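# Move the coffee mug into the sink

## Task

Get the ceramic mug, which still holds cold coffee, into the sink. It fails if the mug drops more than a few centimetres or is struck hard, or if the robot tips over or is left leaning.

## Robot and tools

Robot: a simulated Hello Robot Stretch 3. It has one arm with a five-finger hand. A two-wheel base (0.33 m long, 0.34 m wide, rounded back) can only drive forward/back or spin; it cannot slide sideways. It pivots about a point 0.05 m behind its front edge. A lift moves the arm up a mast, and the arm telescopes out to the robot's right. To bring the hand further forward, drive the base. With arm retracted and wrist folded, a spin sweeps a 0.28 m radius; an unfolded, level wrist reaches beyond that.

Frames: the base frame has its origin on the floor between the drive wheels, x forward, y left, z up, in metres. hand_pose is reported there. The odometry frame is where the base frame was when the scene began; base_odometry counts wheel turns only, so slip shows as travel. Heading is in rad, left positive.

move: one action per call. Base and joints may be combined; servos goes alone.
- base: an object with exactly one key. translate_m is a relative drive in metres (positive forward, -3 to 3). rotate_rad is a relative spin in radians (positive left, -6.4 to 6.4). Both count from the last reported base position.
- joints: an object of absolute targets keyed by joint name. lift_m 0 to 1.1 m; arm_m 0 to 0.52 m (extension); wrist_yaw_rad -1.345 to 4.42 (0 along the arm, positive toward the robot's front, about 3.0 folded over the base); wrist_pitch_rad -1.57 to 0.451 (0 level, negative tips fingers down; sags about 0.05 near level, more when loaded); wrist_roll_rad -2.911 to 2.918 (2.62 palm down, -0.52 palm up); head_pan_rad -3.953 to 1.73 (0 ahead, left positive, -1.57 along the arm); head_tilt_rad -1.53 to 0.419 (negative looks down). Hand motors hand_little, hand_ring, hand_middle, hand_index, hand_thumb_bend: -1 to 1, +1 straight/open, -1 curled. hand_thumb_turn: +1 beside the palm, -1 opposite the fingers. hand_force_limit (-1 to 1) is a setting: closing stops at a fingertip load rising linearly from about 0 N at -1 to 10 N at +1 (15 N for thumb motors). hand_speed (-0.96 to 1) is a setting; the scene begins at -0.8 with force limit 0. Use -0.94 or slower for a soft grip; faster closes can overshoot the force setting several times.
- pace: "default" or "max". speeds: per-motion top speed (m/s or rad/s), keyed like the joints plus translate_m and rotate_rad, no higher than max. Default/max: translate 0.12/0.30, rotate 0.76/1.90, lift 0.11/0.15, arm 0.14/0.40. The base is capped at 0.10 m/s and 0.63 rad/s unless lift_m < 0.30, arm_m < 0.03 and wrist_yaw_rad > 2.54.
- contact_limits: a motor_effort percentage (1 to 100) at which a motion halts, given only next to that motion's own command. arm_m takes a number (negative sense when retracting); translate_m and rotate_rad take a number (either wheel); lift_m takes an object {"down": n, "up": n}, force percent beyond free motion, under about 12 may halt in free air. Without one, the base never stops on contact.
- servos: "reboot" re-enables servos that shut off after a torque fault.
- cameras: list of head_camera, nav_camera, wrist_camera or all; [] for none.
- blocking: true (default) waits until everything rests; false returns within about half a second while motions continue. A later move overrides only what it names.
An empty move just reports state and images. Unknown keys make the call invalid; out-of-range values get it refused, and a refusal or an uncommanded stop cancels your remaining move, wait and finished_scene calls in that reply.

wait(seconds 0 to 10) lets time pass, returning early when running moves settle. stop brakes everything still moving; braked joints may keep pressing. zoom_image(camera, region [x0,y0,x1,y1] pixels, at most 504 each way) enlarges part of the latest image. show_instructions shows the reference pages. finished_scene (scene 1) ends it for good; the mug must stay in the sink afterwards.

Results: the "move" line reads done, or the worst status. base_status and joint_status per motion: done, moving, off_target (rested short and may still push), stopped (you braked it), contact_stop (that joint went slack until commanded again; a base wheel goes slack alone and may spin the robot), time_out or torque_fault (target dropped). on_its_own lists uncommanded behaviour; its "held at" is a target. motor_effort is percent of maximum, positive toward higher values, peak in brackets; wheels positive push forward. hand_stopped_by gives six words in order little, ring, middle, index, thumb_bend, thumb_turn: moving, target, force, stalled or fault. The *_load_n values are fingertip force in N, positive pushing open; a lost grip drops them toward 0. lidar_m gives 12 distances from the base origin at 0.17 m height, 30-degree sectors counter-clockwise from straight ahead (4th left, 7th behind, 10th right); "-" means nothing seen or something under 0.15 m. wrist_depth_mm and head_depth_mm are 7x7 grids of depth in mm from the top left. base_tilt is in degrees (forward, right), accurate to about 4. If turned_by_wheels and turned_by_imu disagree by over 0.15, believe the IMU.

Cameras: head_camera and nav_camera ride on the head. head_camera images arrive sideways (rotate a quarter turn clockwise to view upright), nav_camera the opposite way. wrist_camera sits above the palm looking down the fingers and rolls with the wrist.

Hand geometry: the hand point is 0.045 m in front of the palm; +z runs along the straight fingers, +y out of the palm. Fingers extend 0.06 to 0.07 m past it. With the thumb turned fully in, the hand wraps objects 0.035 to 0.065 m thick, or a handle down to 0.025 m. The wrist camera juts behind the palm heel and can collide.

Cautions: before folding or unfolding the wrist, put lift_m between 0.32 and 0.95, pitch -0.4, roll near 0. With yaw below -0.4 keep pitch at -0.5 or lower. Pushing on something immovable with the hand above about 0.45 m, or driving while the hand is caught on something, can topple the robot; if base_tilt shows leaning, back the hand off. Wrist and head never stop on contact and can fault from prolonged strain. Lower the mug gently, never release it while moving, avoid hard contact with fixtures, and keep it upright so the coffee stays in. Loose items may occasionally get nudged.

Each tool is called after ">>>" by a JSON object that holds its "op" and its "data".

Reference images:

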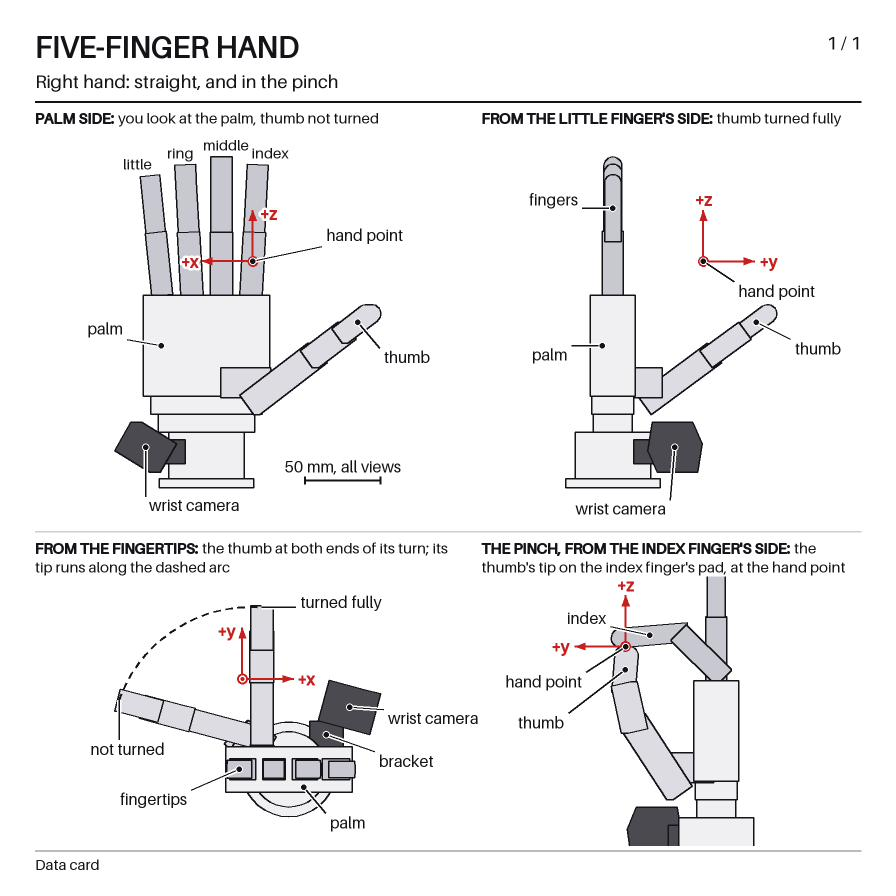

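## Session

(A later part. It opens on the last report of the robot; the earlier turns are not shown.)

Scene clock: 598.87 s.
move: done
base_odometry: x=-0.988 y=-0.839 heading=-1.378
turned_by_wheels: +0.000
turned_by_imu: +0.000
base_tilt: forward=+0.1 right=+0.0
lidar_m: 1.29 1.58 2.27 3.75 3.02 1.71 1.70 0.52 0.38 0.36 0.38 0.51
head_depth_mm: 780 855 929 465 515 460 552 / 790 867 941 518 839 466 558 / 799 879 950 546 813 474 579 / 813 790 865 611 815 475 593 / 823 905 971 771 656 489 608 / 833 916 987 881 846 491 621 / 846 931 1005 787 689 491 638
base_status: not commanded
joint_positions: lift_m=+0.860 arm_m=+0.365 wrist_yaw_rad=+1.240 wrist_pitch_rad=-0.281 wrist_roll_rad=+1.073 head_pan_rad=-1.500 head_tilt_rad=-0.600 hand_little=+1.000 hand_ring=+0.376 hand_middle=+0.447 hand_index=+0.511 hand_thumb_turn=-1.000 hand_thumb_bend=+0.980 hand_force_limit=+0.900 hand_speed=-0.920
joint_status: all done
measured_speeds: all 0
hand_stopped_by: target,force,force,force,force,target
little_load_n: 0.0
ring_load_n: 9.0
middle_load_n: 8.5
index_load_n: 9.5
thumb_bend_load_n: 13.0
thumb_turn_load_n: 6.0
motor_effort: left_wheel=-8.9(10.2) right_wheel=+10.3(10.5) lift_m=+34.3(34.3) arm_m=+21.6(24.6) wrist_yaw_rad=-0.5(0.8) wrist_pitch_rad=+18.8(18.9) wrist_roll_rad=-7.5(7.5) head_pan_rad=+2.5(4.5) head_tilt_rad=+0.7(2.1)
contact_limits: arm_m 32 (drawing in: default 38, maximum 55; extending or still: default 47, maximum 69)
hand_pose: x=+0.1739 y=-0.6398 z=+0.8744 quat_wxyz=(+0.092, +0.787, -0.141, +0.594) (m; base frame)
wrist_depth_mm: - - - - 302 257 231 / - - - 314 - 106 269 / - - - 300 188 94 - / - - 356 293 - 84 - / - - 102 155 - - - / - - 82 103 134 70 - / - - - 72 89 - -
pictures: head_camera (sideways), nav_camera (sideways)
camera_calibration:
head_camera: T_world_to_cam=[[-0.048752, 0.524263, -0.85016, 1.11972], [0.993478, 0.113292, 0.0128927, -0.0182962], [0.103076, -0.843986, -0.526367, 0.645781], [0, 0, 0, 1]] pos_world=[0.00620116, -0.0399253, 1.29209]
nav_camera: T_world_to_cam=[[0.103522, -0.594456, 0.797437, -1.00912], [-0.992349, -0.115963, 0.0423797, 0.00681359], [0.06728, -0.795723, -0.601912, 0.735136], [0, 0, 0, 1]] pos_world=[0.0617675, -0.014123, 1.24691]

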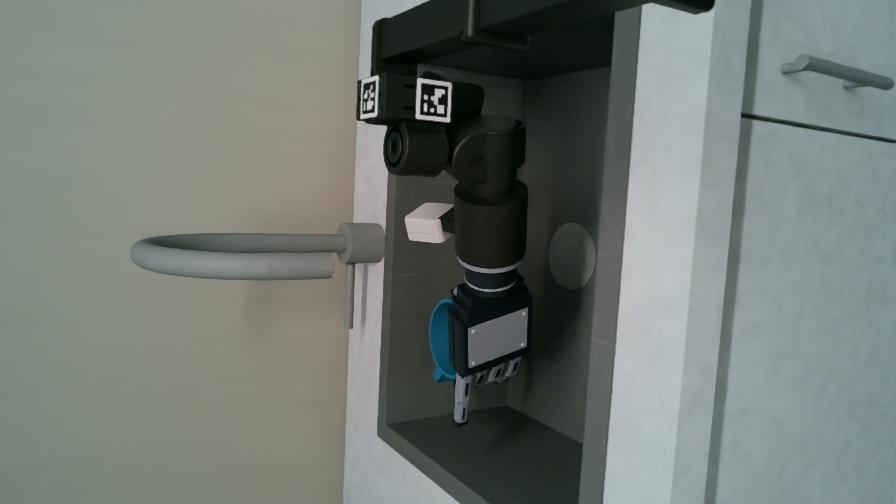

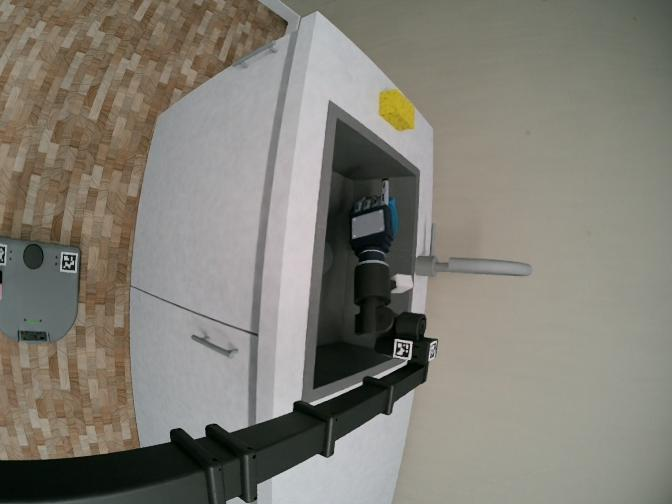

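>>> {"op": "move", "data": {"joints": {"lift_m": 0.82}, "speeds": {"lift_m": 0.03}, "contact_limits": {"lift_m": {"down": 15}}, "cameras": ["head_camera", "nav_camera"]}}

Scene clock: 604.20 s.
move: done
base_odometry: x=-0.988 y=-0.839 heading=-1.378
turned_by_wheels: +0.000
turned_by_imu: +0.000
base_tilt: forward=+0.0 right=+0.1
lidar_m: 1.29 1.58 2.27 3.74 3.05 1.71 1.71 0.52 0.38 0.36 0.38 0.52
head_depth_mm: 782 856 930 523 407 447 553 / 791 869 944 531 812 467 557 / 801 880 952 844 568 475 580 / 812 791 864 861 599 475 594 / 821 905 972 860 646 490 607 / 833 916 989 885 846 491 623 / 843 932 1005 788 687 492 639
base_status: not commanded
joint_positions: lift_m=+0.820 arm_m=+0.365 wrist_yaw_rad=+1.240 wrist_pitch_rad=-0.281 wrist_roll_rad=+1.073 head_pan_rad=-1.500 head_tilt_rad=-0.600 hand_little=+1.000 hand_ring=+0.376 hand_middle=+0.447 hand_index=+0.511 hand_thumb_turn=-1.000 hand_thumb_bend=+0.980 hand_force_limit=+0.900 hand_speed=-0.920
joint_status: all done
measured_speeds: all 0
hand_stopped_by: target,force,force,force,force,target
little_load_n: 0.0
ring_load_n: 9.0
middle_load_n: 8.5
index_load_n: 9.5
thumb_bend_load_n: 13.5
thumb_turn_load_n: 6.5
motor_effort: left_wheel=-8.7(10.4) right_wheel=+10.2(10.5) lift_m=+26.1(44.8) arm_m=+20.1(22.0) wrist_yaw_rad=-0.1(0.9) wrist_pitch_rad=+18.6(18.9) wrist_roll_rad=-7.5(7.5) head_pan_rad=+3.9(4.4) head_tilt_rad=+1.4(2.6)
contact_limits: arm_m 32 (drawing in: default 38, maximum 55; extending or still: default 47, maximum 69); lift_m down 15 (down: maximum 72; up: maximum 65)
hand_pose: x=+0.1739 y=-0.6398 z=+0.8345 quat_wxyz=(+0.092, +0.787, -0.141, +0.594) (m; base frame)
wrist_depth_mm: - - - 307 303 258 231 / - - - 306 - 105 259 / - - 337 293 188 94 - / - - 282 295 - 84 - / - - 103 155 - - - / - - 82 102 134 70 - / - - - 72 89 - -
pictures: head_camera (sideways), nav_camera (sideways)
camera_calibration:
head_camera: T_world_to_cam=[[-0.048752, 0.524263, -0.85016, 1.11972], [0.993478, 0.113292, 0.0128927, -0.0182962], [0.103076, -0.843986, -0.526367, 0.645781], [0, 0, 0, 1]] pos_world=[0.00620116, -0.0399253, 1.29209]
nav_camera: T_world_to_cam=[[0.103522, -0.594456, 0.797437, -1.00912], [-0.992349, -0.115963, 0.0423797, 0.00681359], [0.06728, -0.795723, -0.601912, 0.735136], [0, 0, 0, 1]] pos_world=[0.0617675, -0.014123, 1.24691]

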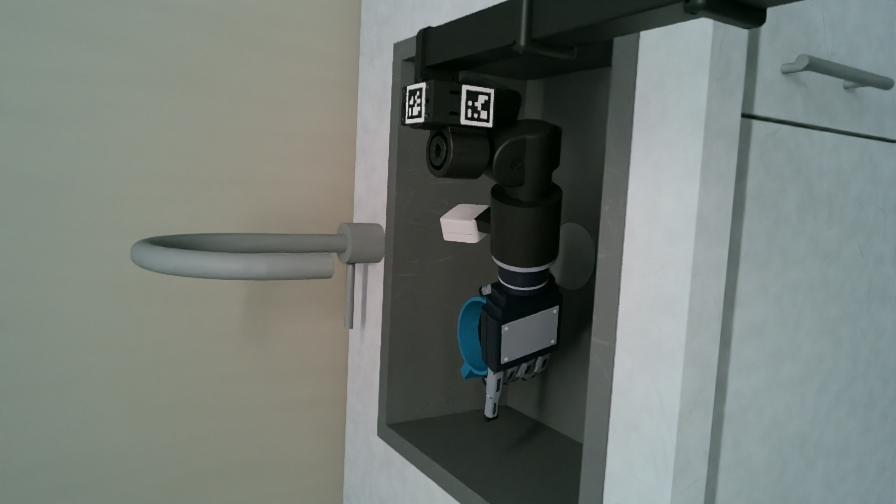

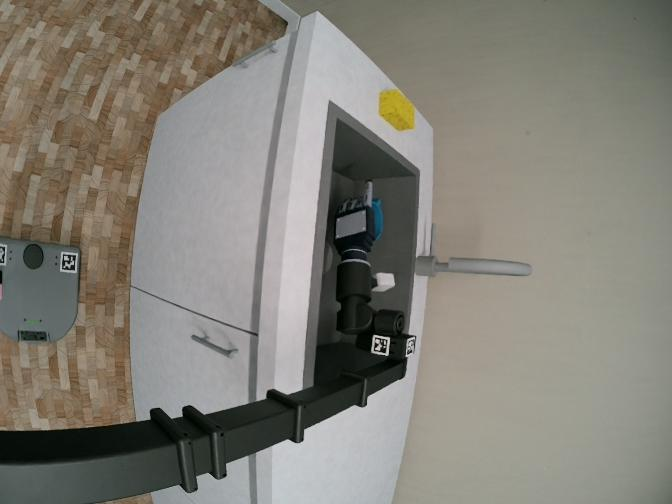

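>>> {"op": "move", "data": {"joints": {"lift_m": 0.79}, "speeds": {"lift_m": 0.03}, "contact_limits": {"lift_m": {"down": 14}}, "cameras": ["head_camera", "nav_camera"]}}

Scene clock: 606.97 s.
move: done
base_odometry: x=-0.988 y=-0.839 heading=-1.378
turned_by_wheels: +0.000
turned_by_imu: +0.000
base_tilt: forward=+0.0 right=+0.2
lidar_m: 1.29 1.58 2.26 3.74 3.04 1.70 1.71 0.51 0.38 0.36 0.38 0.51
head_depth_mm: 782 856 933 726 428 446 544 / 791 868 943 562 587 466 556 / 802 879 952 848 572 475 580 / 810 790 865 873 608 475 593 / 824 905 974 874 650 491 607 / 833 916 991 896 730 491 622 / 845 930 1005 787 688 491 637
base_status: not commanded
joint_positions: lift_m=+0.790 arm_m=+0.365 wrist_yaw_rad=+1.240 wrist_pitch_rad=-0.281 wrist_roll_rad=+1.073 head_pan_rad=-1.500 head_tilt_rad=-0.600 hand_little=+1.000 hand_ring=+0.376 hand_middle=+0.447 hand_index=+0.511 hand_thumb_turn=-1.000 hand_thumb_bend=+0.980 hand_force_limit=+0.900 hand_speed=-0.920
joint_status: all done
measured_speeds: all 0
hand_stopped_by: target,force,force,force,force,target
little_load_n: 0.0
ring_load_n: 9.0
middle_load_n: 8.5
index_load_n: 9.5
thumb_bend_load_n: 13.0
thumb_turn_load_n: 6.5
motor_effort: left_wheel=-9.2(10.1) right_wheel=+10.3(10.5) lift_m=+25.8(28.9) arm_m=+20.9(21.4) wrist_yaw_rad=-0.2(1.0) wrist_pitch_rad=+18.7(18.9) wrist_roll_rad=-7.4(7.5) head_pan_rad=+3.4(4.3) head_tilt_rad=+1.7(2.3)
contact_limits: arm_m 32 (drawing in: default 38, maximum 55; extending or still: default 47, maximum 69); lift_m down 14 (down: maximum 72; up: maximum 65)
hand_pose: x=+0.1739 y=-0.6398 z=+0.8044 quat_wxyz=(+0.092, +0.787, -0.141, +0.594) (m; base frame)
wrist_depth_mm: - - 287 306 300 258 229 / - - 284 305 - 104 - / - - 276 295 189 94 - / - - 275 294 - 84 - / - - 108 155 - - - / - - 82 102 134 70 - / - - - 72 89 - -
pictures: head_camera (sideways), nav_camera (sideways)
camera_calibration:
head_camera: T_world_to_cam=[[-0.048752, 0.524263, -0.85016, 1.11972], [0.993478, 0.113292, 0.0128927, -0.0182962], [0.103076, -0.843986, -0.526367, 0.645781], [0, 0, 0, 1]] pos_world=[0.00620116, -0.0399253, 1.29209]
nav_camera: T_world_to_cam=[[0.103522, -0.594456, 0.797437, -1.00912], [-0.992349, -0.115963, 0.0423797, 0.00681359], [0.06728, -0.795723, -0.601912, 0.735136], [0, 0, 0, 1]] pos_world=[0.0617675, -0.014123, 1.24691]

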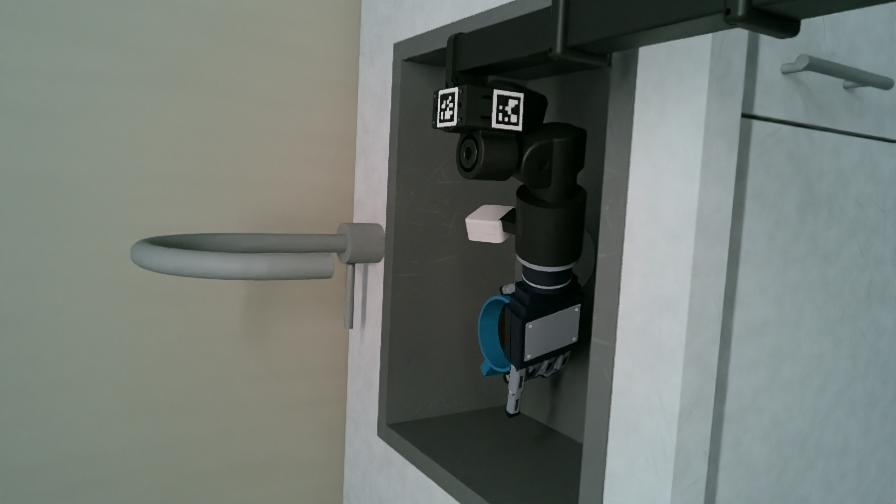

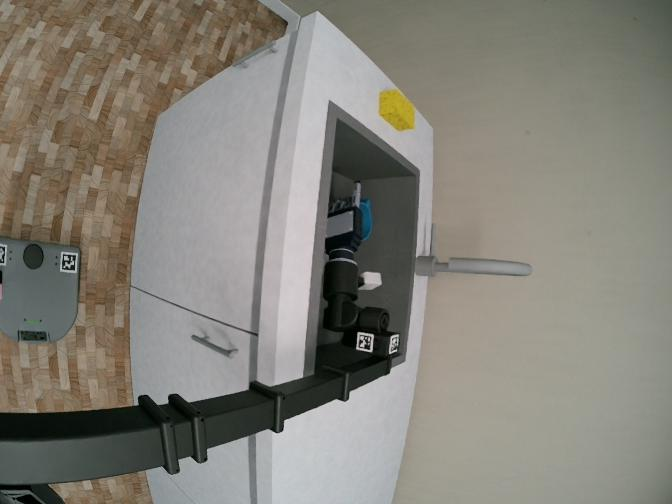

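>>> {"op": "zoom_image", "data": {"camera": "head_camera", "region": [400, 0, 800, 300]}}

Scaled by 1.260 from the camera's 896x504 image, which has a finer 1280x720 frame.

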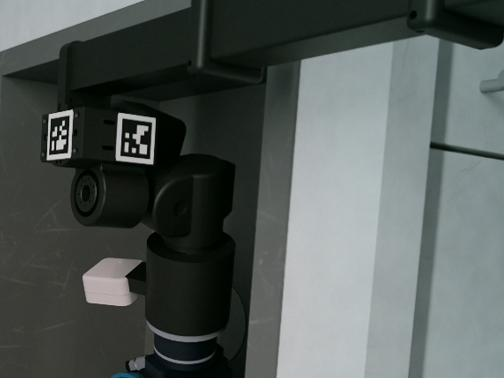

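>>> {"op": "move", "data": {"joints": {"lift_m": 0.772}, "speeds": {"lift_m": 0.02}, "contact_limits": {"lift_m": {"down": 13}}, "cameras": ["head_camera", "nav_camera", "wrist_camera"]}}

>>> {"op": "zoom_image", "data": {"camera": "head_camera", "region": [400, 0, 800, 300]}}

Scene clock: 613.43 s.
move: done
base_odometry: x=-0.988 y=-0.839 heading=-1.378
turned_by_wheels: +0.000
turned_by_imu: +0.000
base_tilt: forward=+0.0 right=+0.1
lidar_m: 1.29 1.58 2.27 3.72 3.01 1.70 1.71 0.51 0.37 0.36 0.38 0.52
head_depth_mm: 782 853 932 733 448 388 517 / 790 866 943 837 577 466 558 / 801 881 952 858 574 475 579 / 811 791 865 879 617 475 594 / 823 905 976 890 663 489 607 / 834 919 987 898 736 491 622 / 843 930 1004 788 688 491 638
base_status: not commanded
joint_positions: lift_m=+0.772 arm_m=+0.365 wrist_yaw_rad=+1.240 wrist_pitch_rad=-0.281 wrist_roll_rad=+1.073 head_pan_rad=-1.500 head_tilt_rad=-0.600 hand_little=+1.000 hand_ring=+0.376 hand_middle=+0.447 hand_index=+0.511 hand_thumb_turn=-1.000 hand_thumb_bend=+0.980 hand_force_limit=+0.900 hand_speed=-0.920
joint_status: all done
measured_speeds: all 0
hand_stopped_by: target,force,force,force,force,target
little_load_n: 0.0
ring_load_n: 9.0
middle_load_n: 8.5
index_load_n: 9.5
thumb_bend_load_n: 13.5
thumb_turn_load_n: 6.5
motor_effort: left_wheel=-9.2(10.2) right_wheel=+10.1(10.6) lift_m=+27.5(29.1) arm_m=+19.8(20.3) wrist_yaw_rad=-0.1(0.8) wrist_pitch_rad=+18.7(19.0) wrist_roll_rad=-7.4(7.5) head_pan_rad=+2.5(3.8) head_tilt_rad=+2.1(2.9)
contact_limits: arm_m 32 (drawing in: default 38, maximum 55; extending or still: default 47, maximum 69); lift_m down 13 (down: maximum 72; up: maximum 65)
hand_pose: x=+0.1739 y=-0.6398 z=+0.7863 quat_wxyz=(+0.092, +0.787, -0.141, +0.594) (m; base frame)
wrist_depth_mm: - - 280 304 302 257 226 / - - 278 305 - 104 - / - 323 273 294 189 94 - / - 258 272 290 - 84 - / - 249 108 155 - - - / - - 82 102 134 70 - / - - - 72 88 - -
pictures: head_camera (sideways), nav_camera (sideways), wrist_camera
camera_calibration:
head_camera: T_world_to_cam=[[-0.048752, 0.524263, -0.85016, 1.11972], [0.993478, 0.113292, 0.0128927, -0.0182962], [0.103076, -0.843986, -0.526367, 0.645781], [0, 0, 0, 1]] pos_world=[0.00620116, -0.0399253, 1.29209]
nav_camera: T_world_to_cam=[[0.103522, -0.594456, 0.797437, -1.00912], [-0.992349, -0.115963, 0.0423797, 0.00681359], [0.06728, -0.795723, -0.601912, 0.735136], [0, 0, 0, 1]] pos_world=[0.0617675, -0.014123, 1.24691]
wrist_camera: T_world_to_cam=[[-0.354878, -0.393694, -0.847978, 0.541138], [0.0222167, 0.903206, -0.428632, 0.916696], [0.934649, -0.170951, -0.311781, 0.128031], [0, 0, 0, 1]] pos_world=[0.0520081, -0.593036, 0.891716]

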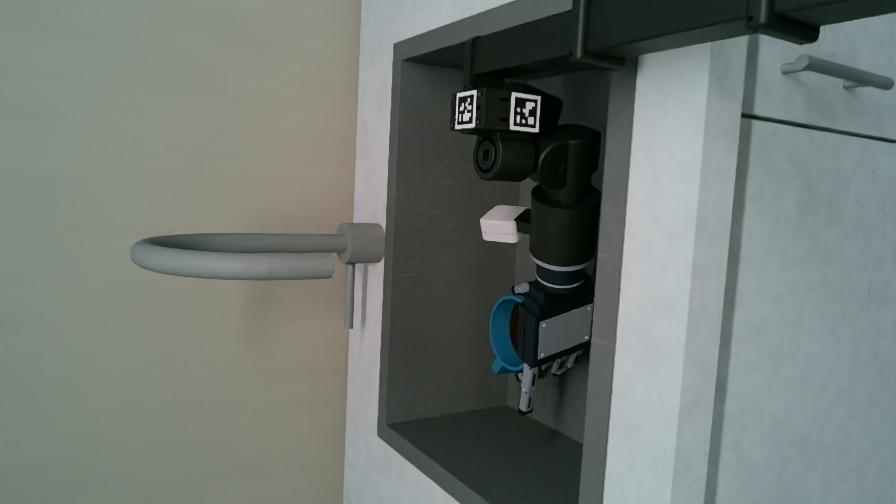

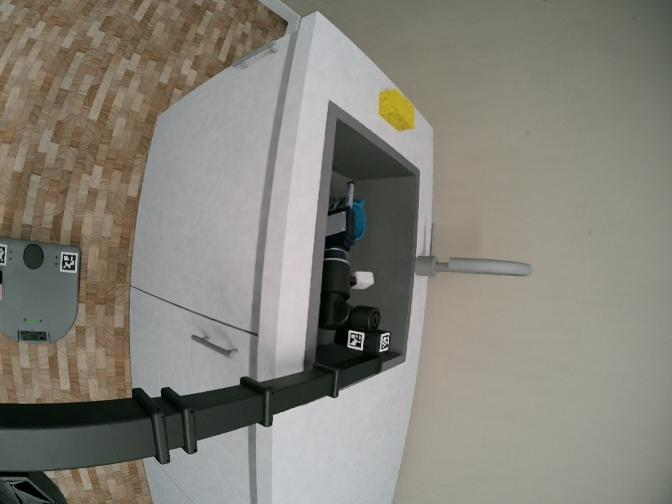

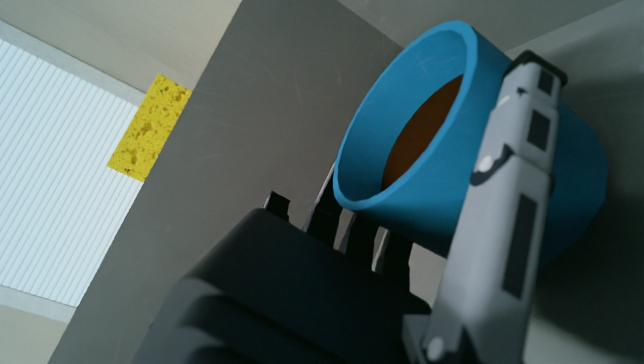

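Scaled by 1.260 from the camera's 896x504 image, which has a finer 1280x720 frame.

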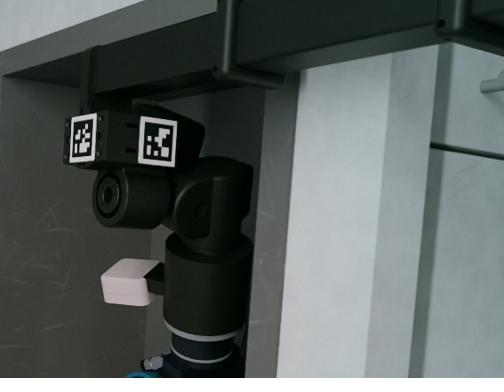

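>>> {"op": "move", "data": {"joints": {"lift_m": 0.765}, "speeds": {"lift_m": 0.02}, "contact_limits": {"lift_m": {"down": 13}}}}

>>> {"op": "move", "data": {"joints": {"wrist_pitch_rad": -0.25}, "speeds": {"wrist_pitch_rad": 0.1}, "cameras": ["head_camera", "wrist_camera"]}}

Scene clock: 621.37 s.
move: done
base_odometry: x=-0.988 y=-0.839 heading=-1.378
turned_by_wheels: +0.000
turned_by_imu: +0.000
base_tilt: forward=+0.0 right=+0.1
lidar_m: 1.29 1.58 2.27 3.74 3.02 1.71 1.70 0.51 0.38 0.36 0.38 0.52
head_depth_mm: 782 855 929 749 456 386 496 / 792 869 944 840 581 466 556 / 803 879 952 859 577 475 579 / 812 790 864 884 621 476 593 / 823 904 976 893 666 490 607 / 835 918 988 898 742 491 622 / 843 932 1004 789 688 492 637
base_status: not commanded
joint_positions: lift_m=+0.765 arm_m=+0.365 wrist_yaw_rad=+1.240 wrist_pitch_rad=-0.281 wrist_roll_rad=+1.073 head_pan_rad=-1.500 head_tilt_rad=-0.600 hand_little=+1.000 hand_ring=+0.376 hand_middle=+0.447 hand_index=+0.511 hand_thumb_turn=-1.000 hand_thumb_bend=+0.980 hand_force_limit=+0.900 hand_speed=-0.920
joint_status: all done
measured_speeds: all 0
hand_stopped_by: target,force,force,force,force,target
little_load_n: 0.0
ring_load_n: 9.0
middle_load_n: 8.5
index_load_n: 9.5
thumb_bend_load_n: 13.0
thumb_turn_load_n: 6.5
motor_effort: left_wheel=-9.3(10.0) right_wheel=+10.2(10.6) lift_m=+26.2(41.3) arm_m=+18.1(18.7) wrist_yaw_rad=-0.4(0.8) wrist_pitch_rad=+18.8(19.0) wrist_roll_rad=-7.4(7.5) head_pan_rad=+4.1(4.3) head_tilt_rad=+2.0(2.8)
contact_limits: arm_m 32 (drawing in: default 38, maximum 55; extending or still: default 47, maximum 69); lift_m down 13 (down: maximum 72; up: maximum 65)
hand_pose: x=+0.1739 y=-0.6398 z=+0.7795 quat_wxyz=(+0.092, +0.787, -0.141, +0.594) (m; base frame)
wrist_depth_mm: - - 280 302 302 257 - / - - 281 306 - 105 - / - 318 274 295 189 94 - / - 256 272 292 - 84 - / - 247 108 154 - - - / - 240 82 103 134 70 - / 234 - - 72 89 - -
pictures: none

Scene clock: 622.50 s.
move: done
base_odometry: x=-0.988 y=-0.839 heading=-1.378
turned_by_wheels: +0.000
turned_by_imu: +0.000
base_tilt: forward=+0.1 right=+0.0
lidar_m: 1.29 1.58 2.27 3.74 3.05 1.70 1.71 0.52 0.38 0.36 0.38 0.51
head_depth_mm: 782 854 931 750 457 386 495 / 791 868 940 841 578 466 558 / 801 880 949 860 576 475 579 / 813 789 866 884 626 476 592 / 824 905 973 901 674 490 609 / 834 916 985 903 744 491 621 / 844 930 1003 787 688 492 638
base_status: not commanded
joint_positions: lift_m=+0.765 arm_m=+0.365 wrist_yaw_rad=+1.240 wrist_pitch_rad=-0.345 wrist_roll_rad=+1.073 head_pan_rad=-1.500 head_tilt_rad=-0.600 hand_little=+1.000 hand_ring=+0.376 hand_middle=+0.447 hand_index=+0.511 hand_thumb_turn=-1.000 hand_thumb_bend=+0.980 hand_force_limit=+0.900 hand_speed=-0.920
joint_status: all done
measured_speeds: all 0
hand_stopped_by: target,force,force,force,force,target
little_load_n: 0.0
ring_load_n: 9.0
middle_load_n: 8.5
index_load_n: 9.5
thumb_bend_load_n: 13.0
thumb_turn_load_n: 6.5
motor_effort: left_wheel=-9.2(10.0) right_wheel=+10.2(10.5) lift_m=+28.2(28.4) arm_m=+17.6(18.9) wrist_yaw_rad=-0.6(0.8) wrist_pitch_rad=+17.6(19.5) wrist_roll_rad=-7.5(7.5) head_pan_rad=+3.2(4.1) head_tilt_rad=+1.9(3.9)
contact_limits: arm_m 32 (drawing in: default 38, maximum 55; extending or still: default 47, maximum 69); lift_m down 13 (down: maximum 72; up: maximum 65)
hand_pose: x=+0.1659 y=-0.6370 z=+0.7651 quat_wxyz=(+0.088, +0.805, -0.145, +0.568) (m; base frame)
wrist_depth_mm: - - 275 310 299 264 - / - 308 278 309 - 104 - / - 255 276 300 189 94 148 / - 248 273 299 - 84 134 / - 248 124 155 - - - / 233 238 82 102 134 70 - / 226 - - 72 89 - -
pictures: head_camera (sideways), wrist_camera
camera_calibration:
head_camera: T_world_to_cam=[[-0.0487132, 0.52396, -0.850349, 1.12004], [0.99348, 0.113275, 0.0128843, -0.0182873], [0.103074, -0.844177, -0.526061, 0.645428], [0, 0, 0, 1]] pos_world=[0.00620145, -0.039927, 1.29219]
wrist_camera: T_world_to_cam=[[-0.405536, -0.37626, -0.833048, 0.529461], [-0.00307197, 0.911908, -0.410383, 0.901121], [0.914074, -0.163866, -0.370968, 0.182534], [0, 0, 0, 1]] pos_world=[0.0506341, -0.592614, 0.878585]

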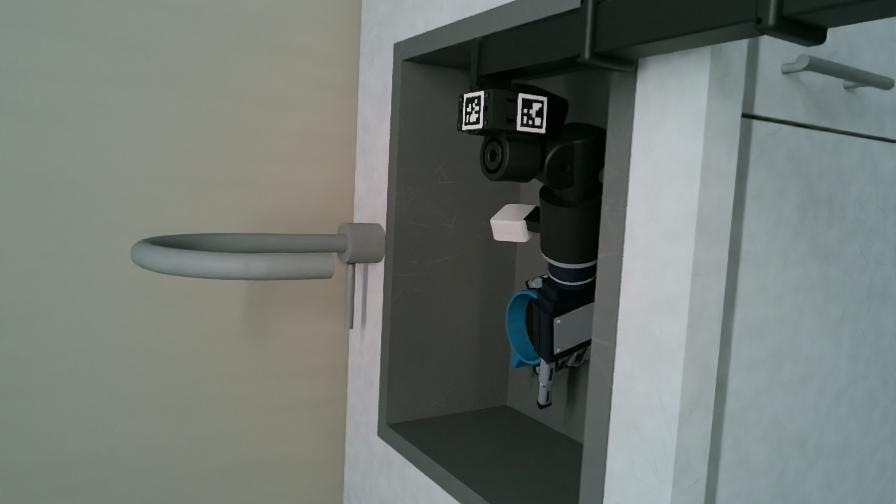

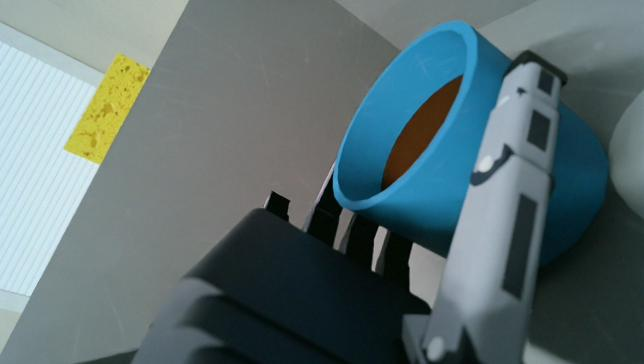

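>>> {"op": "move", "data": {"joints": {"wrist_pitch_rad": -0.29}, "speeds": {"wrist_pitch_rad": 0.1}, "cameras": ["wrist_camera"]}}

Scene clock: 628.47 s.
move: done
base_odometry: x=-0.988 y=-0.839 heading=-1.378
turned_by_wheels: +0.000
turned_by_imu: +0.000
base_tilt: forward=+0.0 right=+0.0
lidar_m: 1.29 1.58 2.27 3.74 3.02 1.70 1.71 0.52 0.38 0.36 0.38 0.51
head_depth_mm: 782 855 929 749 457 386 496 / 791 867 945 841 578 466 556 / 802 882 949 861 577 474 580 / 810 789 864 887 626 475 594 / 825 906 973 904 677 490 607 / 834 919 988 901 847 491 622 / 846 933 1008 787 689 492 637
base_status: not commanded
joint_positions: lift_m=+0.765 arm_m=+0.365 wrist_yaw_rad=+1.240 wrist_pitch_rad=-0.380 wrist_roll_rad=+1.073 head_pan_rad=-1.500 head_tilt_rad=-0.600 hand_little=+1.000 hand_ring=+0.376 hand_middle=+0.447 hand_index=+0.511 hand_thumb_turn=-1.000 hand_thumb_bend=+0.980 hand_force_limit=+0.900 hand_speed=-0.920
joint_status: all done
measured_speeds: all 0
hand_stopped_by: target,force,force,force,force,target
little_load_n: 0.0
ring_load_n: 9.0
middle_load_n: 8.5
index_load_n: 9.5
thumb_bend_load_n: 13.0
thumb_turn_load_n: 6.5
motor_effort: left_wheel=-8.9(10.2) right_wheel=+10.2(10.4) lift_m=+38.1(38.7) arm_m=+16.8(17.8) wrist_yaw_rad=+0.1(0.7) wrist_pitch_rad=+16.6(19.0) wrist_roll_rad=-7.3(7.5) head_pan_rad=+2.5(3.9) head_tilt_rad=+1.6(2.8)
contact_limits: arm_m 32 (drawing in: default 38, maximum 55; extending or still: default 47, maximum 69); lift_m down 13 (down: maximum 72; up: maximum 65)
hand_pose: x=+0.1613 y=-0.6355 z=+0.7577 quat_wxyz=(+0.086, +0.815, -0.147, +0.554) (m; base frame)
wrist_depth_mm: - 305 277 312 296 - - / - 258 278 314 - 104 - / - 254 279 304 188 94 147 / - 248 278 304 - 84 137 / 230 251 123 155 - - - / 229 239 82 102 134 70 - / 227 - - 72 89 - -
pictures: wrist_camera
camera_calibration:
wrist_camera: T_world_to_cam=[[-0.432615, -0.366992, -0.823506, 0.525074], [-0.016232, 0.916426, -0.399874, 0.893618], [0.901433, -0.159624, -0.402416, 0.212891], [0, 0, 0, 1]] pos_world=[0.0497531, -0.592254, 0.875407]

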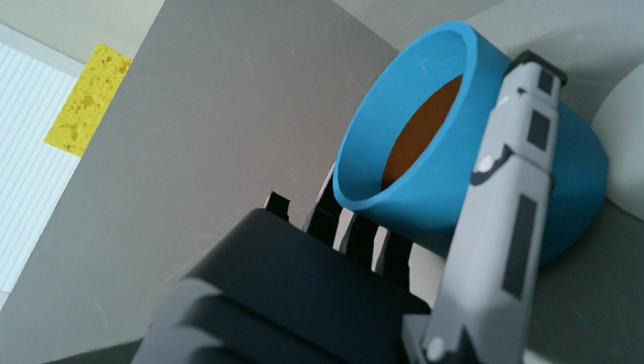

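>>> {"op": "move", "data": {"joints": {"wrist_pitch_rad": -0.32}, "speeds": {"wrist_pitch_rad": 0.1}, "cameras": []}}

Scene clock: 634.80 s.
move: done
base_odometry: x=-0.988 y=-0.839 heading=-1.378
turned_by_wheels: +0.000
turned_by_imu: +0.000
base_tilt: forward=+0.1 right=+0.0
lidar_m: 1.29 1.58 2.27 3.74 3.05 1.70 1.70 0.52 0.38 0.36 0.38 0.51
head_depth_mm: 782 855 931 750 456 386 496 / 791 869 945 842 576 466 557 / 801 878 950 861 576 474 579 / 813 792 862 886 626 476 592 / 822 906 975 902 676 491 607 / 832 919 990 901 748 491 623 / 844 929 1002 786 687 491 638
base_status: not commanded
joint_positions: lift_m=+0.765 arm_m=+0.365 wrist_yaw_rad=+1.240 wrist_pitch_rad=-0.383 wrist_roll_rad=+1.071 head_pan_rad=-1.500 head_tilt_rad=-0.600 hand_little=+1.000 hand_ring=+0.376 hand_middle=+0.447 hand_index=+0.511 hand_thumb_turn=-1.000 hand_thumb_bend=+0.980 hand_force_limit=+0.900 hand_speed=-0.920
joint_status: all done
measured_speeds: all 0
hand_stopped_by: target,force,force,force,force,target
little_load_n: 0.0
ring_load_n: 9.0
middle_load_n: 8.5
index_load_n: 9.0
thumb_bend_load_n: 13.0
thumb_turn_load_n: 6.5
motor_effort: left_wheel=-9.3(10.1) right_wheel=+9.9(10.4) lift_m=+41.7(44.9) arm_m=+16.6(16.7) wrist_yaw_rad=-0.1(0.7) wrist_pitch_rad=+11.8(16.6) wrist_roll_rad=-6.7(7.5) head_pan_rad=+3.4(3.7) head_tilt_rad=+1.3(2.5)
contact_limits: arm_m 32 (drawing in: default 38, maximum 55; extending or still: default 47, maximum 69); lift_m down 13 (down: maximum 72; up: maximum 65)
hand_pose: x=+0.1608 y=-0.6354 z=+0.7571 quat_wxyz=(+0.086, +0.816, -0.146, +0.553) (m; base frame)
wrist_depth_mm: - 307 277 313 297 - - / - 255 277 315 186 105 - / - 253 275 304 188 94 148 / - 248 278 302 - 84 137 / 232 249 123 155 - - - / 229 239 82 103 134 70 - / 228 - - 72 89 - -
pictures: none
No camera images: "cameras" was empty.

>>> {"op": "move", "data": {"cameras": ["head_camera", "wrist_camera", "nav_camera"]}}

>>> {"op": "zoom_image", "data": {"camera": "head_camera", "region": [400, 0, 800, 400]}}

Scene clock: 640.40 s.
base_odometry: x=-0.988 y=-0.839 heading=-1.378
turned_by_wheels: +0.000
turned_by_imu: +0.000
base_tilt: forward=+0.0 right=+0.1
lidar_m: 1.29 1.58 2.27 3.74 3.02 1.71 1.70 0.51 0.38 0.36 0.38 0.51
head_depth_mm: 782 857 934 750 456 386 496 / 791 866 946 841 576 466 557 / 802 881 952 862 576 474 579 / 813 788 863 885 626 475 593 / 821 903 975 902 676 490 607 / 837 920 991 900 747 491 623 / 844 933 1006 787 688 492 638
base_status: not commanded
joint_positions: lift_m=+0.765 arm_m=+0.365 wrist_yaw_rad=+1.240 wrist_pitch_rad=-0.383 wrist_roll_rad=+1.071 head_pan_rad=-1.500 head_tilt_rad=-0.600 hand_little=+1.000 hand_ring=+0.376 hand_middle=+0.447 hand_index=+0.511 hand_thumb_turn=-1.000 hand_thumb_bend=+0.980 hand_force_limit=+0.900 hand_speed=-0.920
joint_status: all done
measured_speeds: all 0
hand_stopped_by: target,force,force,force,force,target
little_load_n: 0.0
ring_load_n: 9.0
middle_load_n: 8.5
index_load_n: 9.0
thumb_bend_load_n: 13.0
thumb_turn_load_n: 6.5
motor_effort: left_wheel=-8.8(10.1) right_wheel=+10.0(10.4) lift_m=+23.9(44.9) arm_m=+15.3(16.7) wrist_yaw_rad=-0.8(0.7) wrist_pitch_rad=+11.7(16.6) wrist_roll_rad=-6.7(7.5) head_pan_rad=+3.8(3.7) head_tilt_rad=+1.3(2.5)
contact_limits: arm_m 32 (drawing in: default 38, maximum 55; extending or still: default 47, maximum 69); lift_m down 13 (down: maximum 72; up: maximum 65)
hand_pose: x=+0.1608 y=-0.6354 z=+0.7571 quat_wxyz=(+0.086, +0.816, -0.146, +0.553) (m; base frame)
wrist_depth_mm: - 305 279 315 298 - - / - 256 275 312 186 104 - / - 252 276 305 189 94 149 / - 249 277 304 - 84 138 / 231 248 123 155 - - - / 228 238 82 103 134 70 - / 229 - - 71 88 - -
pictures: head_camera (sideways), nav_camera (sideways), wrist_camera
camera_calibration:
head_camera: T_world_to_cam=[[-0.0487132, 0.52396, -0.850349, 1.12004], [0.99348, 0.113275, 0.0128843, -0.0182873], [0.103074, -0.844177, -0.526061, 0.645428], [0, 0, 0, 1]] pos_world=[0.00620145, -0.039927, 1.29219]
nav_camera: T_world_to_cam=[[0.103495, -0.594124, 0.797688, -1.00943], [-0.992352, -0.115926, 0.0424093, 0.00677727], [0.0672763, -0.795976, -0.601578, 0.734717], [0, 0, 0, 1]] pos_world=[0.0617674, -0.0141224, 1.24691]
wrist_camera: T_world_to_cam=[[-0.435603, -0.367847, -0.821546, 0.522793], [-0.0185975, 0.916172, -0.400355, 0.893787], [0.899947, -0.159117, -0.405929, 0.216218], [0, 0, 0, 1]] pos_world=[0.0497682, -0.59215, 0.875099]

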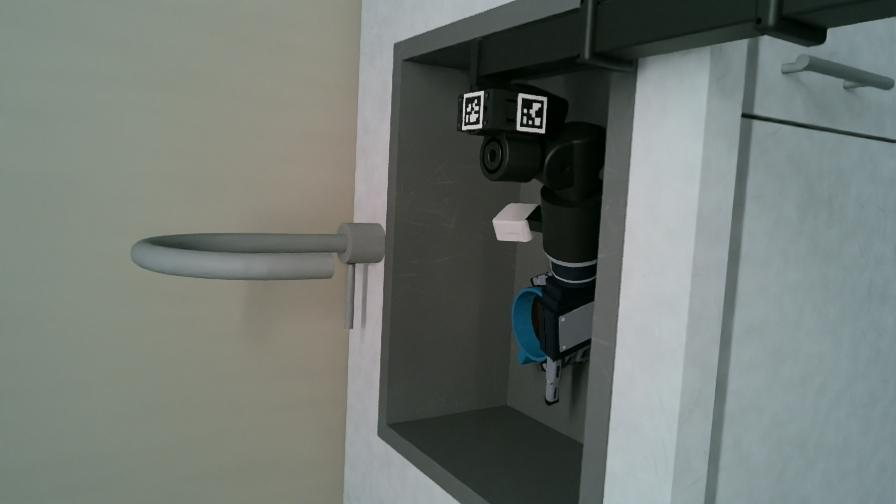

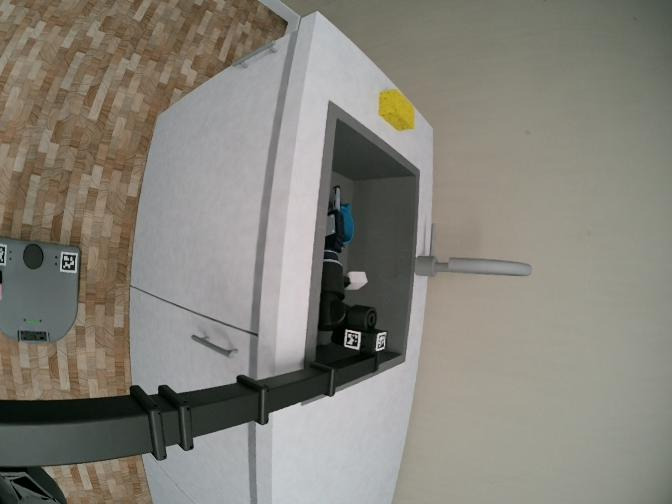

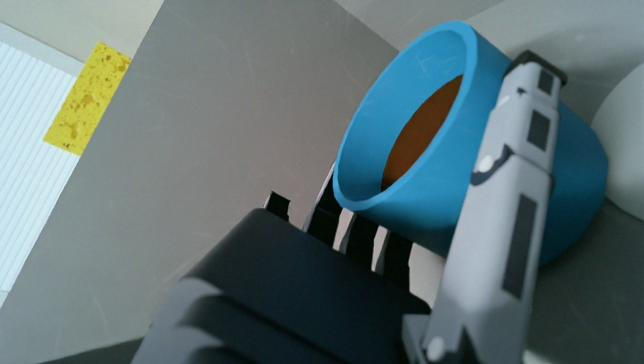

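Scaled by 1.260 from the camera's 896x504 image, which has a finer 1280x720 frame.

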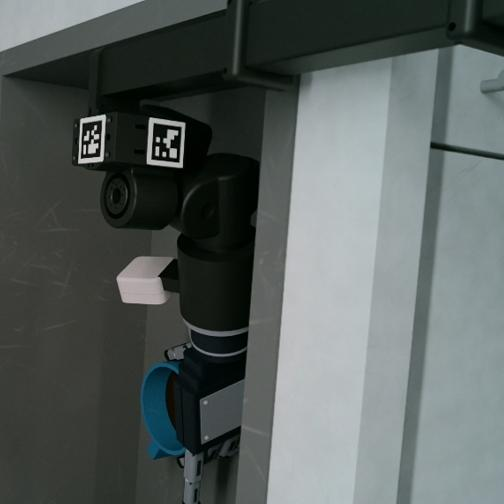

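>>> {"op": "move", "data": {"joints": {"hand_speed": -0.9, "hand_index": 0.75, "hand_middle": 0.7, "hand_ring": 0.65}, "cameras": ["wrist_camera", "head_camera"]}}

Scene clock: 650.80 s.
move: done
base_odometry: x=-0.988 y=-0.839 heading=-1.378
turned_by_wheels: +0.000
turned_by_imu: -0.001
base_tilt: forward=+0.0 right=+0.1
lidar_m: 1.29 1.58 2.28 3.73 3.03 1.70 1.71 0.52 0.38 0.36 0.38 0.52
head_depth_mm: 780 856 932 750 457 386 504 / 791 869 947 841 578 465 558 / 802 880 952 860 576 475 580 / 814 790 865 883 627 476 593 / 822 908 973 904 677 491 606 / 834 918 989 901 783 491 622 / 845 932 1003 787 688 491 638
base_status: not commanded
joint_positions: lift_m=+0.765 arm_m=+0.365 wrist_yaw_rad=+1.233 wrist_pitch_rad=-0.377 wrist_roll_rad=+1.062 head_pan_rad=-1.500 head_tilt_rad=-0.600 hand_little=+1.000 hand_ring=+0.650 hand_middle=+0.700 hand_index=+0.750 hand_thumb_turn=-1.000 hand_thumb_bend=+0.977 hand_force_limit=+0.900 hand_speed=-0.900
joint_status: all done
measured_speeds: all 0
hand_stopped_by: target,target,target,target,force,target
little_load_n: 0.0
ring_load_n: 0.0
middle_load_n: 0.0
index_load_n: 0.0
thumb_bend_load_n: 1.5
thumb_turn_load_n: 2.0
motor_effort: left_wheel=-8.6(9.9) right_wheel=+9.8(10.2) lift_m=+24.2(24.3) arm_m=+13.3(14.6) wrist_yaw_rad=+6.4(6.6) wrist_pitch_rad=+10.5(11.9) wrist_roll_rad=-3.9(6.8) head_pan_rad=+2.4(3.4) head_tilt_rad=+1.1(2.4)
contact_limits: arm_m 32 (drawing in: default 38, maximum 55; extending or still: default 47, maximum 69); lift_m down 13 (down: maximum 72; up: maximum 65)
hand_pose: x=+0.1609 y=-0.6374 z=+0.7589 quat_wxyz=(+0.091, +0.814, -0.145, +0.555) (m; base frame)
wrist_depth_mm: - - 278 314 300 260 - / - 257 278 314 185 109 - / - 252 278 305 188 96 154 / - 250 279 301 189 85 140 / 235 251 123 159 - - - / 230 239 82 102 161 71 - / 229 - - 72 89 - -
pictures: head_camera (sideways), wrist_camera
camera_calibration:
head_camera: T_world_to_cam=[[-0.0487132, 0.52396, -0.850349, 1.12004], [0.99348, 0.113275, 0.0128843, -0.0182873], [0.103074, -0.844177, -0.526061, 0.645428], [0, 0, 0, 1]] pos_world=[0.00620145, -0.039927, 1.29219]
wrist_camera: T_world_to_cam=[[-0.434182, -0.374168, -0.819442, 0.517818], [-0.0133998, 0.912238, -0.40944, 0.899944], [0.900726, -0.166791, -0.401091, 0.207982], [0, 0, 0, 1]] pos_world=[0.0495519, -0.592524, 0.876215]

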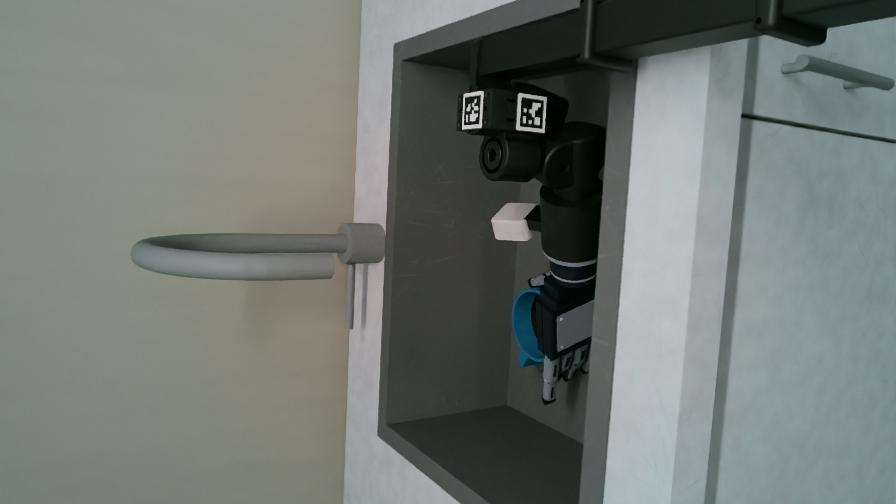

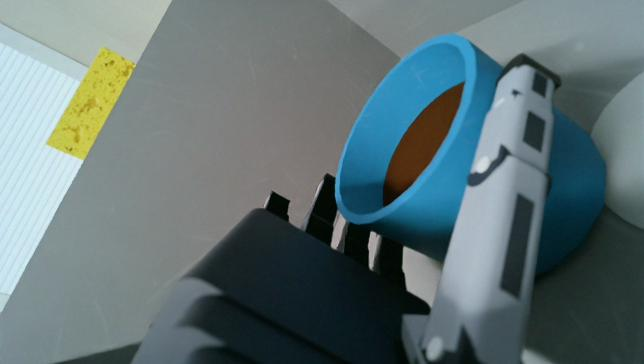

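>>> {"op": "move", "data": {"joints": {"hand_speed": -0.85, "hand_index": 1.0, "hand_middle": 1.0, "hand_ring": 1.0}, "cameras": ["wrist_camera", "head_camera"]}}

Scene clock: 653.50 s.
move: done
base_odometry: x=-0.988 y=-0.839 heading=-1.378
turned_by_wheels: +0.000
turned_by_imu: +0.000
base_tilt: forward=+0.1 right=+0.1
lidar_m: 1.29 1.58 2.27 3.72 3.03 1.70 1.71 0.52 0.38 0.36 0.38 0.51
head_depth_mm: 783 855 931 748 457 386 504 / 791 867 944 839 577 466 558 / 801 881 953 861 576 474 580 / 810 791 865 884 627 475 593 / 824 904 973 904 678 491 608 / 834 917 987 903 766 491 622 / 843 931 1003 788 688 491 638
base_status: not commanded
joint_positions: lift_m=+0.765 arm_m=+0.365 wrist_yaw_rad=+1.233 wrist_pitch_rad=-0.377 wrist_roll_rad=+1.062 head_pan_rad=-1.500 head_tilt_rad=-0.600 hand_little=+1.000 hand_ring=+1.000 hand_middle=+1.000 hand_index=+1.000 hand_thumb_turn=-1.000 hand_thumb_bend=+0.977 hand_force_limit=+0.900 hand_speed=-0.850
joint_status: all done
measured_speeds: all 0
hand_stopped_by: target,target,target,target,force,target
little_load_n: 0.0
ring_load_n: 0.0
middle_load_n: 0.0
index_load_n: 0.0
thumb_bend_load_n: 1.5
thumb_turn_load_n: 2.0
motor_effort: left_wheel=-9.2(10.1) right_wheel=+9.8(10.1) lift_m=+23.7(24.4) arm_m=+12.8(14.2) wrist_yaw_rad=+6.0(6.4) wrist_pitch_rad=+10.5(10.7) wrist_roll_rad=-3.8(3.9) head_pan_rad=+1.7(3.2) head_tilt_rad=+2.1(2.3)
contact_limits: arm_m 32 (drawing in: default 38, maximum 55; extending or still: default 47, maximum 69); lift_m down 13 (down: maximum 72; up: maximum 65)
hand_pose: x=+0.1609 y=-0.6374 z=+0.7590 quat_wxyz=(+0.091, +0.814, -0.145, +0.555) (m; base frame)
wrist_depth_mm: - - 277 317 299 264 - / - 255 281 312 184 109 - / - 251 278 301 188 96 154 / - 250 280 306 189 85 140 / 234 249 123 154 - - - / 229 239 82 102 124 70 - / 228 - - 72 89 - -
pictures: head_camera (sideways), wrist_camera
camera_calibration:
head_camera: T_world_to_cam=[[-0.0487132, 0.52396, -0.850349, 1.12004], [0.99348, 0.113275, 0.0128843, -0.0182873], [0.103074, -0.844177, -0.526061, 0.645428], [0, 0, 0, 1]] pos_world=[0.00620145, -0.039927, 1.29219]
wrist_camera: T_world_to_cam=[[-0.434254, -0.374269, -0.819357, 0.517688], [-0.0134921, 0.912198, -0.409526, 0.9], [0.90069, -0.166783, -0.401175, 0.208061], [0, 0, 0, 1]] pos_world=[0.0495523, -0.592523, 0.876215]

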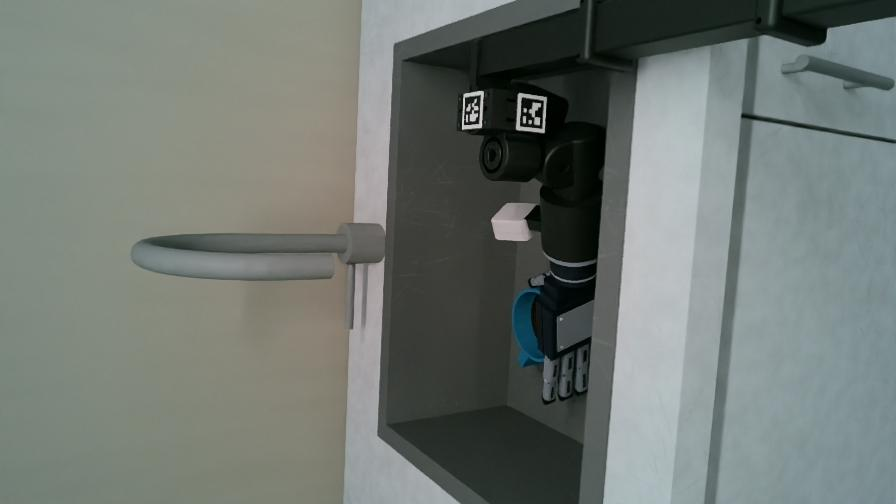

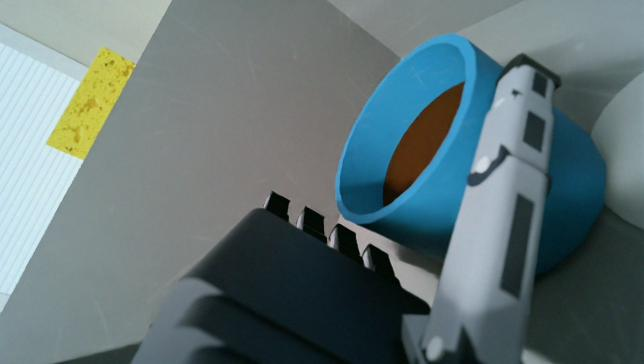

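>>> {"op": "move", "data": {"joints": {"arm_m": 0.369}, "speeds": {"arm_m": 0.02}, "contact_limits": {"arm_m": 32}, "cameras": ["wrist_camera"]}}

Scene clock: 668.43 s.
move: done
base_odometry: x=-0.988 y=-0.839 heading=-1.378
turned_by_wheels: +0.000
turned_by_imu: -0.001
base_tilt: forward=+0.0 right=+0.1
lidar_m: 1.29 1.58 2.27 3.75 3.02 1.71 1.71 0.51 0.38 0.36 0.38 0.51
head_depth_mm: 783 854 932 748 472 386 504 / 791 866 946 839 583 466 557 / 801 878 954 859 583 475 580 / 810 790 864 886 634 475 593 / 824 906 974 901 681 490 607 / 834 914 990 900 757 491 623 / 843 932 1004 788 689 492 639
base_status: not commanded
joint_positions: lift_m=+0.765 arm_m=+0.369 wrist_yaw_rad=+1.233 wrist_pitch_rad=-0.376 wrist_roll_rad=+1.062 head_pan_rad=-1.500 head_tilt_rad=-0.600 hand_little=+1.000 hand_ring=+1.000 hand_middle=+1.000 hand_index=+1.000 hand_thumb_turn=-1.000 hand_thumb_bend=+0.977 hand_force_limit=+0.900 hand_speed=-0.850
joint_status: all done
measured_speeds: all 0
hand_stopped_by: target,target,target,target,force,target
little_load_n: 0.0
ring_load_n: 0.0
middle_load_n: 0.0
index_load_n: 0.0
thumb_bend_load_n: 1.5
thumb_turn_load_n: 2.0
motor_effort: left_wheel=-9.9(10.0) right_wheel=+10.0(10.0) lift_m=+24.1(24.3) arm_m=+20.1(22.8) wrist_yaw_rad=+6.3(6.7) wrist_pitch_rad=+10.5(10.7) wrist_roll_rad=-3.7(3.9) head_pan_rad=+3.0(3.6) head_tilt_rad=+0.6(2.5)
contact_limits: arm_m 32 (drawing in: default 38, maximum 55; extending or still: default 47, maximum 69); lift_m down 13 (down: maximum 72; up: maximum 65)
hand_pose: x=+0.1609 y=-0.6414 z=+0.7590 quat_wxyz=(+0.091, +0.814, -0.145, +0.555) (m; base frame)
wrist_depth_mm: - - 278 315 293 257 - / - 257 279 315 185 110 - / - 252 281 309 183 97 154 / - 248 277 303 187 85 140 / 235 250 123 152 - - 137 / 229 241 82 102 123 70 - / 228 - - 72 89 - -
pictures: wrist_camera
camera_calibration:
wrist_camera: T_world_to_cam=[[-0.4341, -0.374367, -0.819394, 0.516158], [-0.0133685, 0.912141, -0.409658, 0.903724], [0.900766, -0.166878, -0.400965, 0.20715], [0, 0, 0, 1]] pos_world=[0.0495515, -0.596523, 0.876215]

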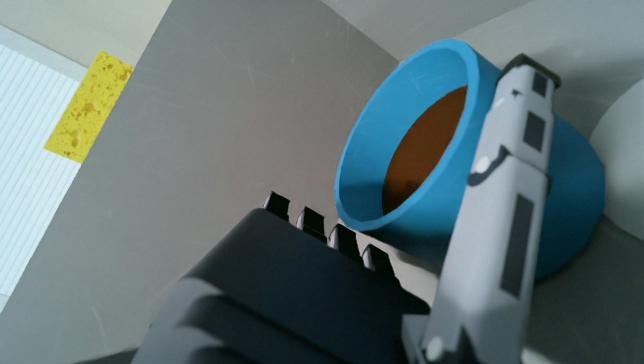

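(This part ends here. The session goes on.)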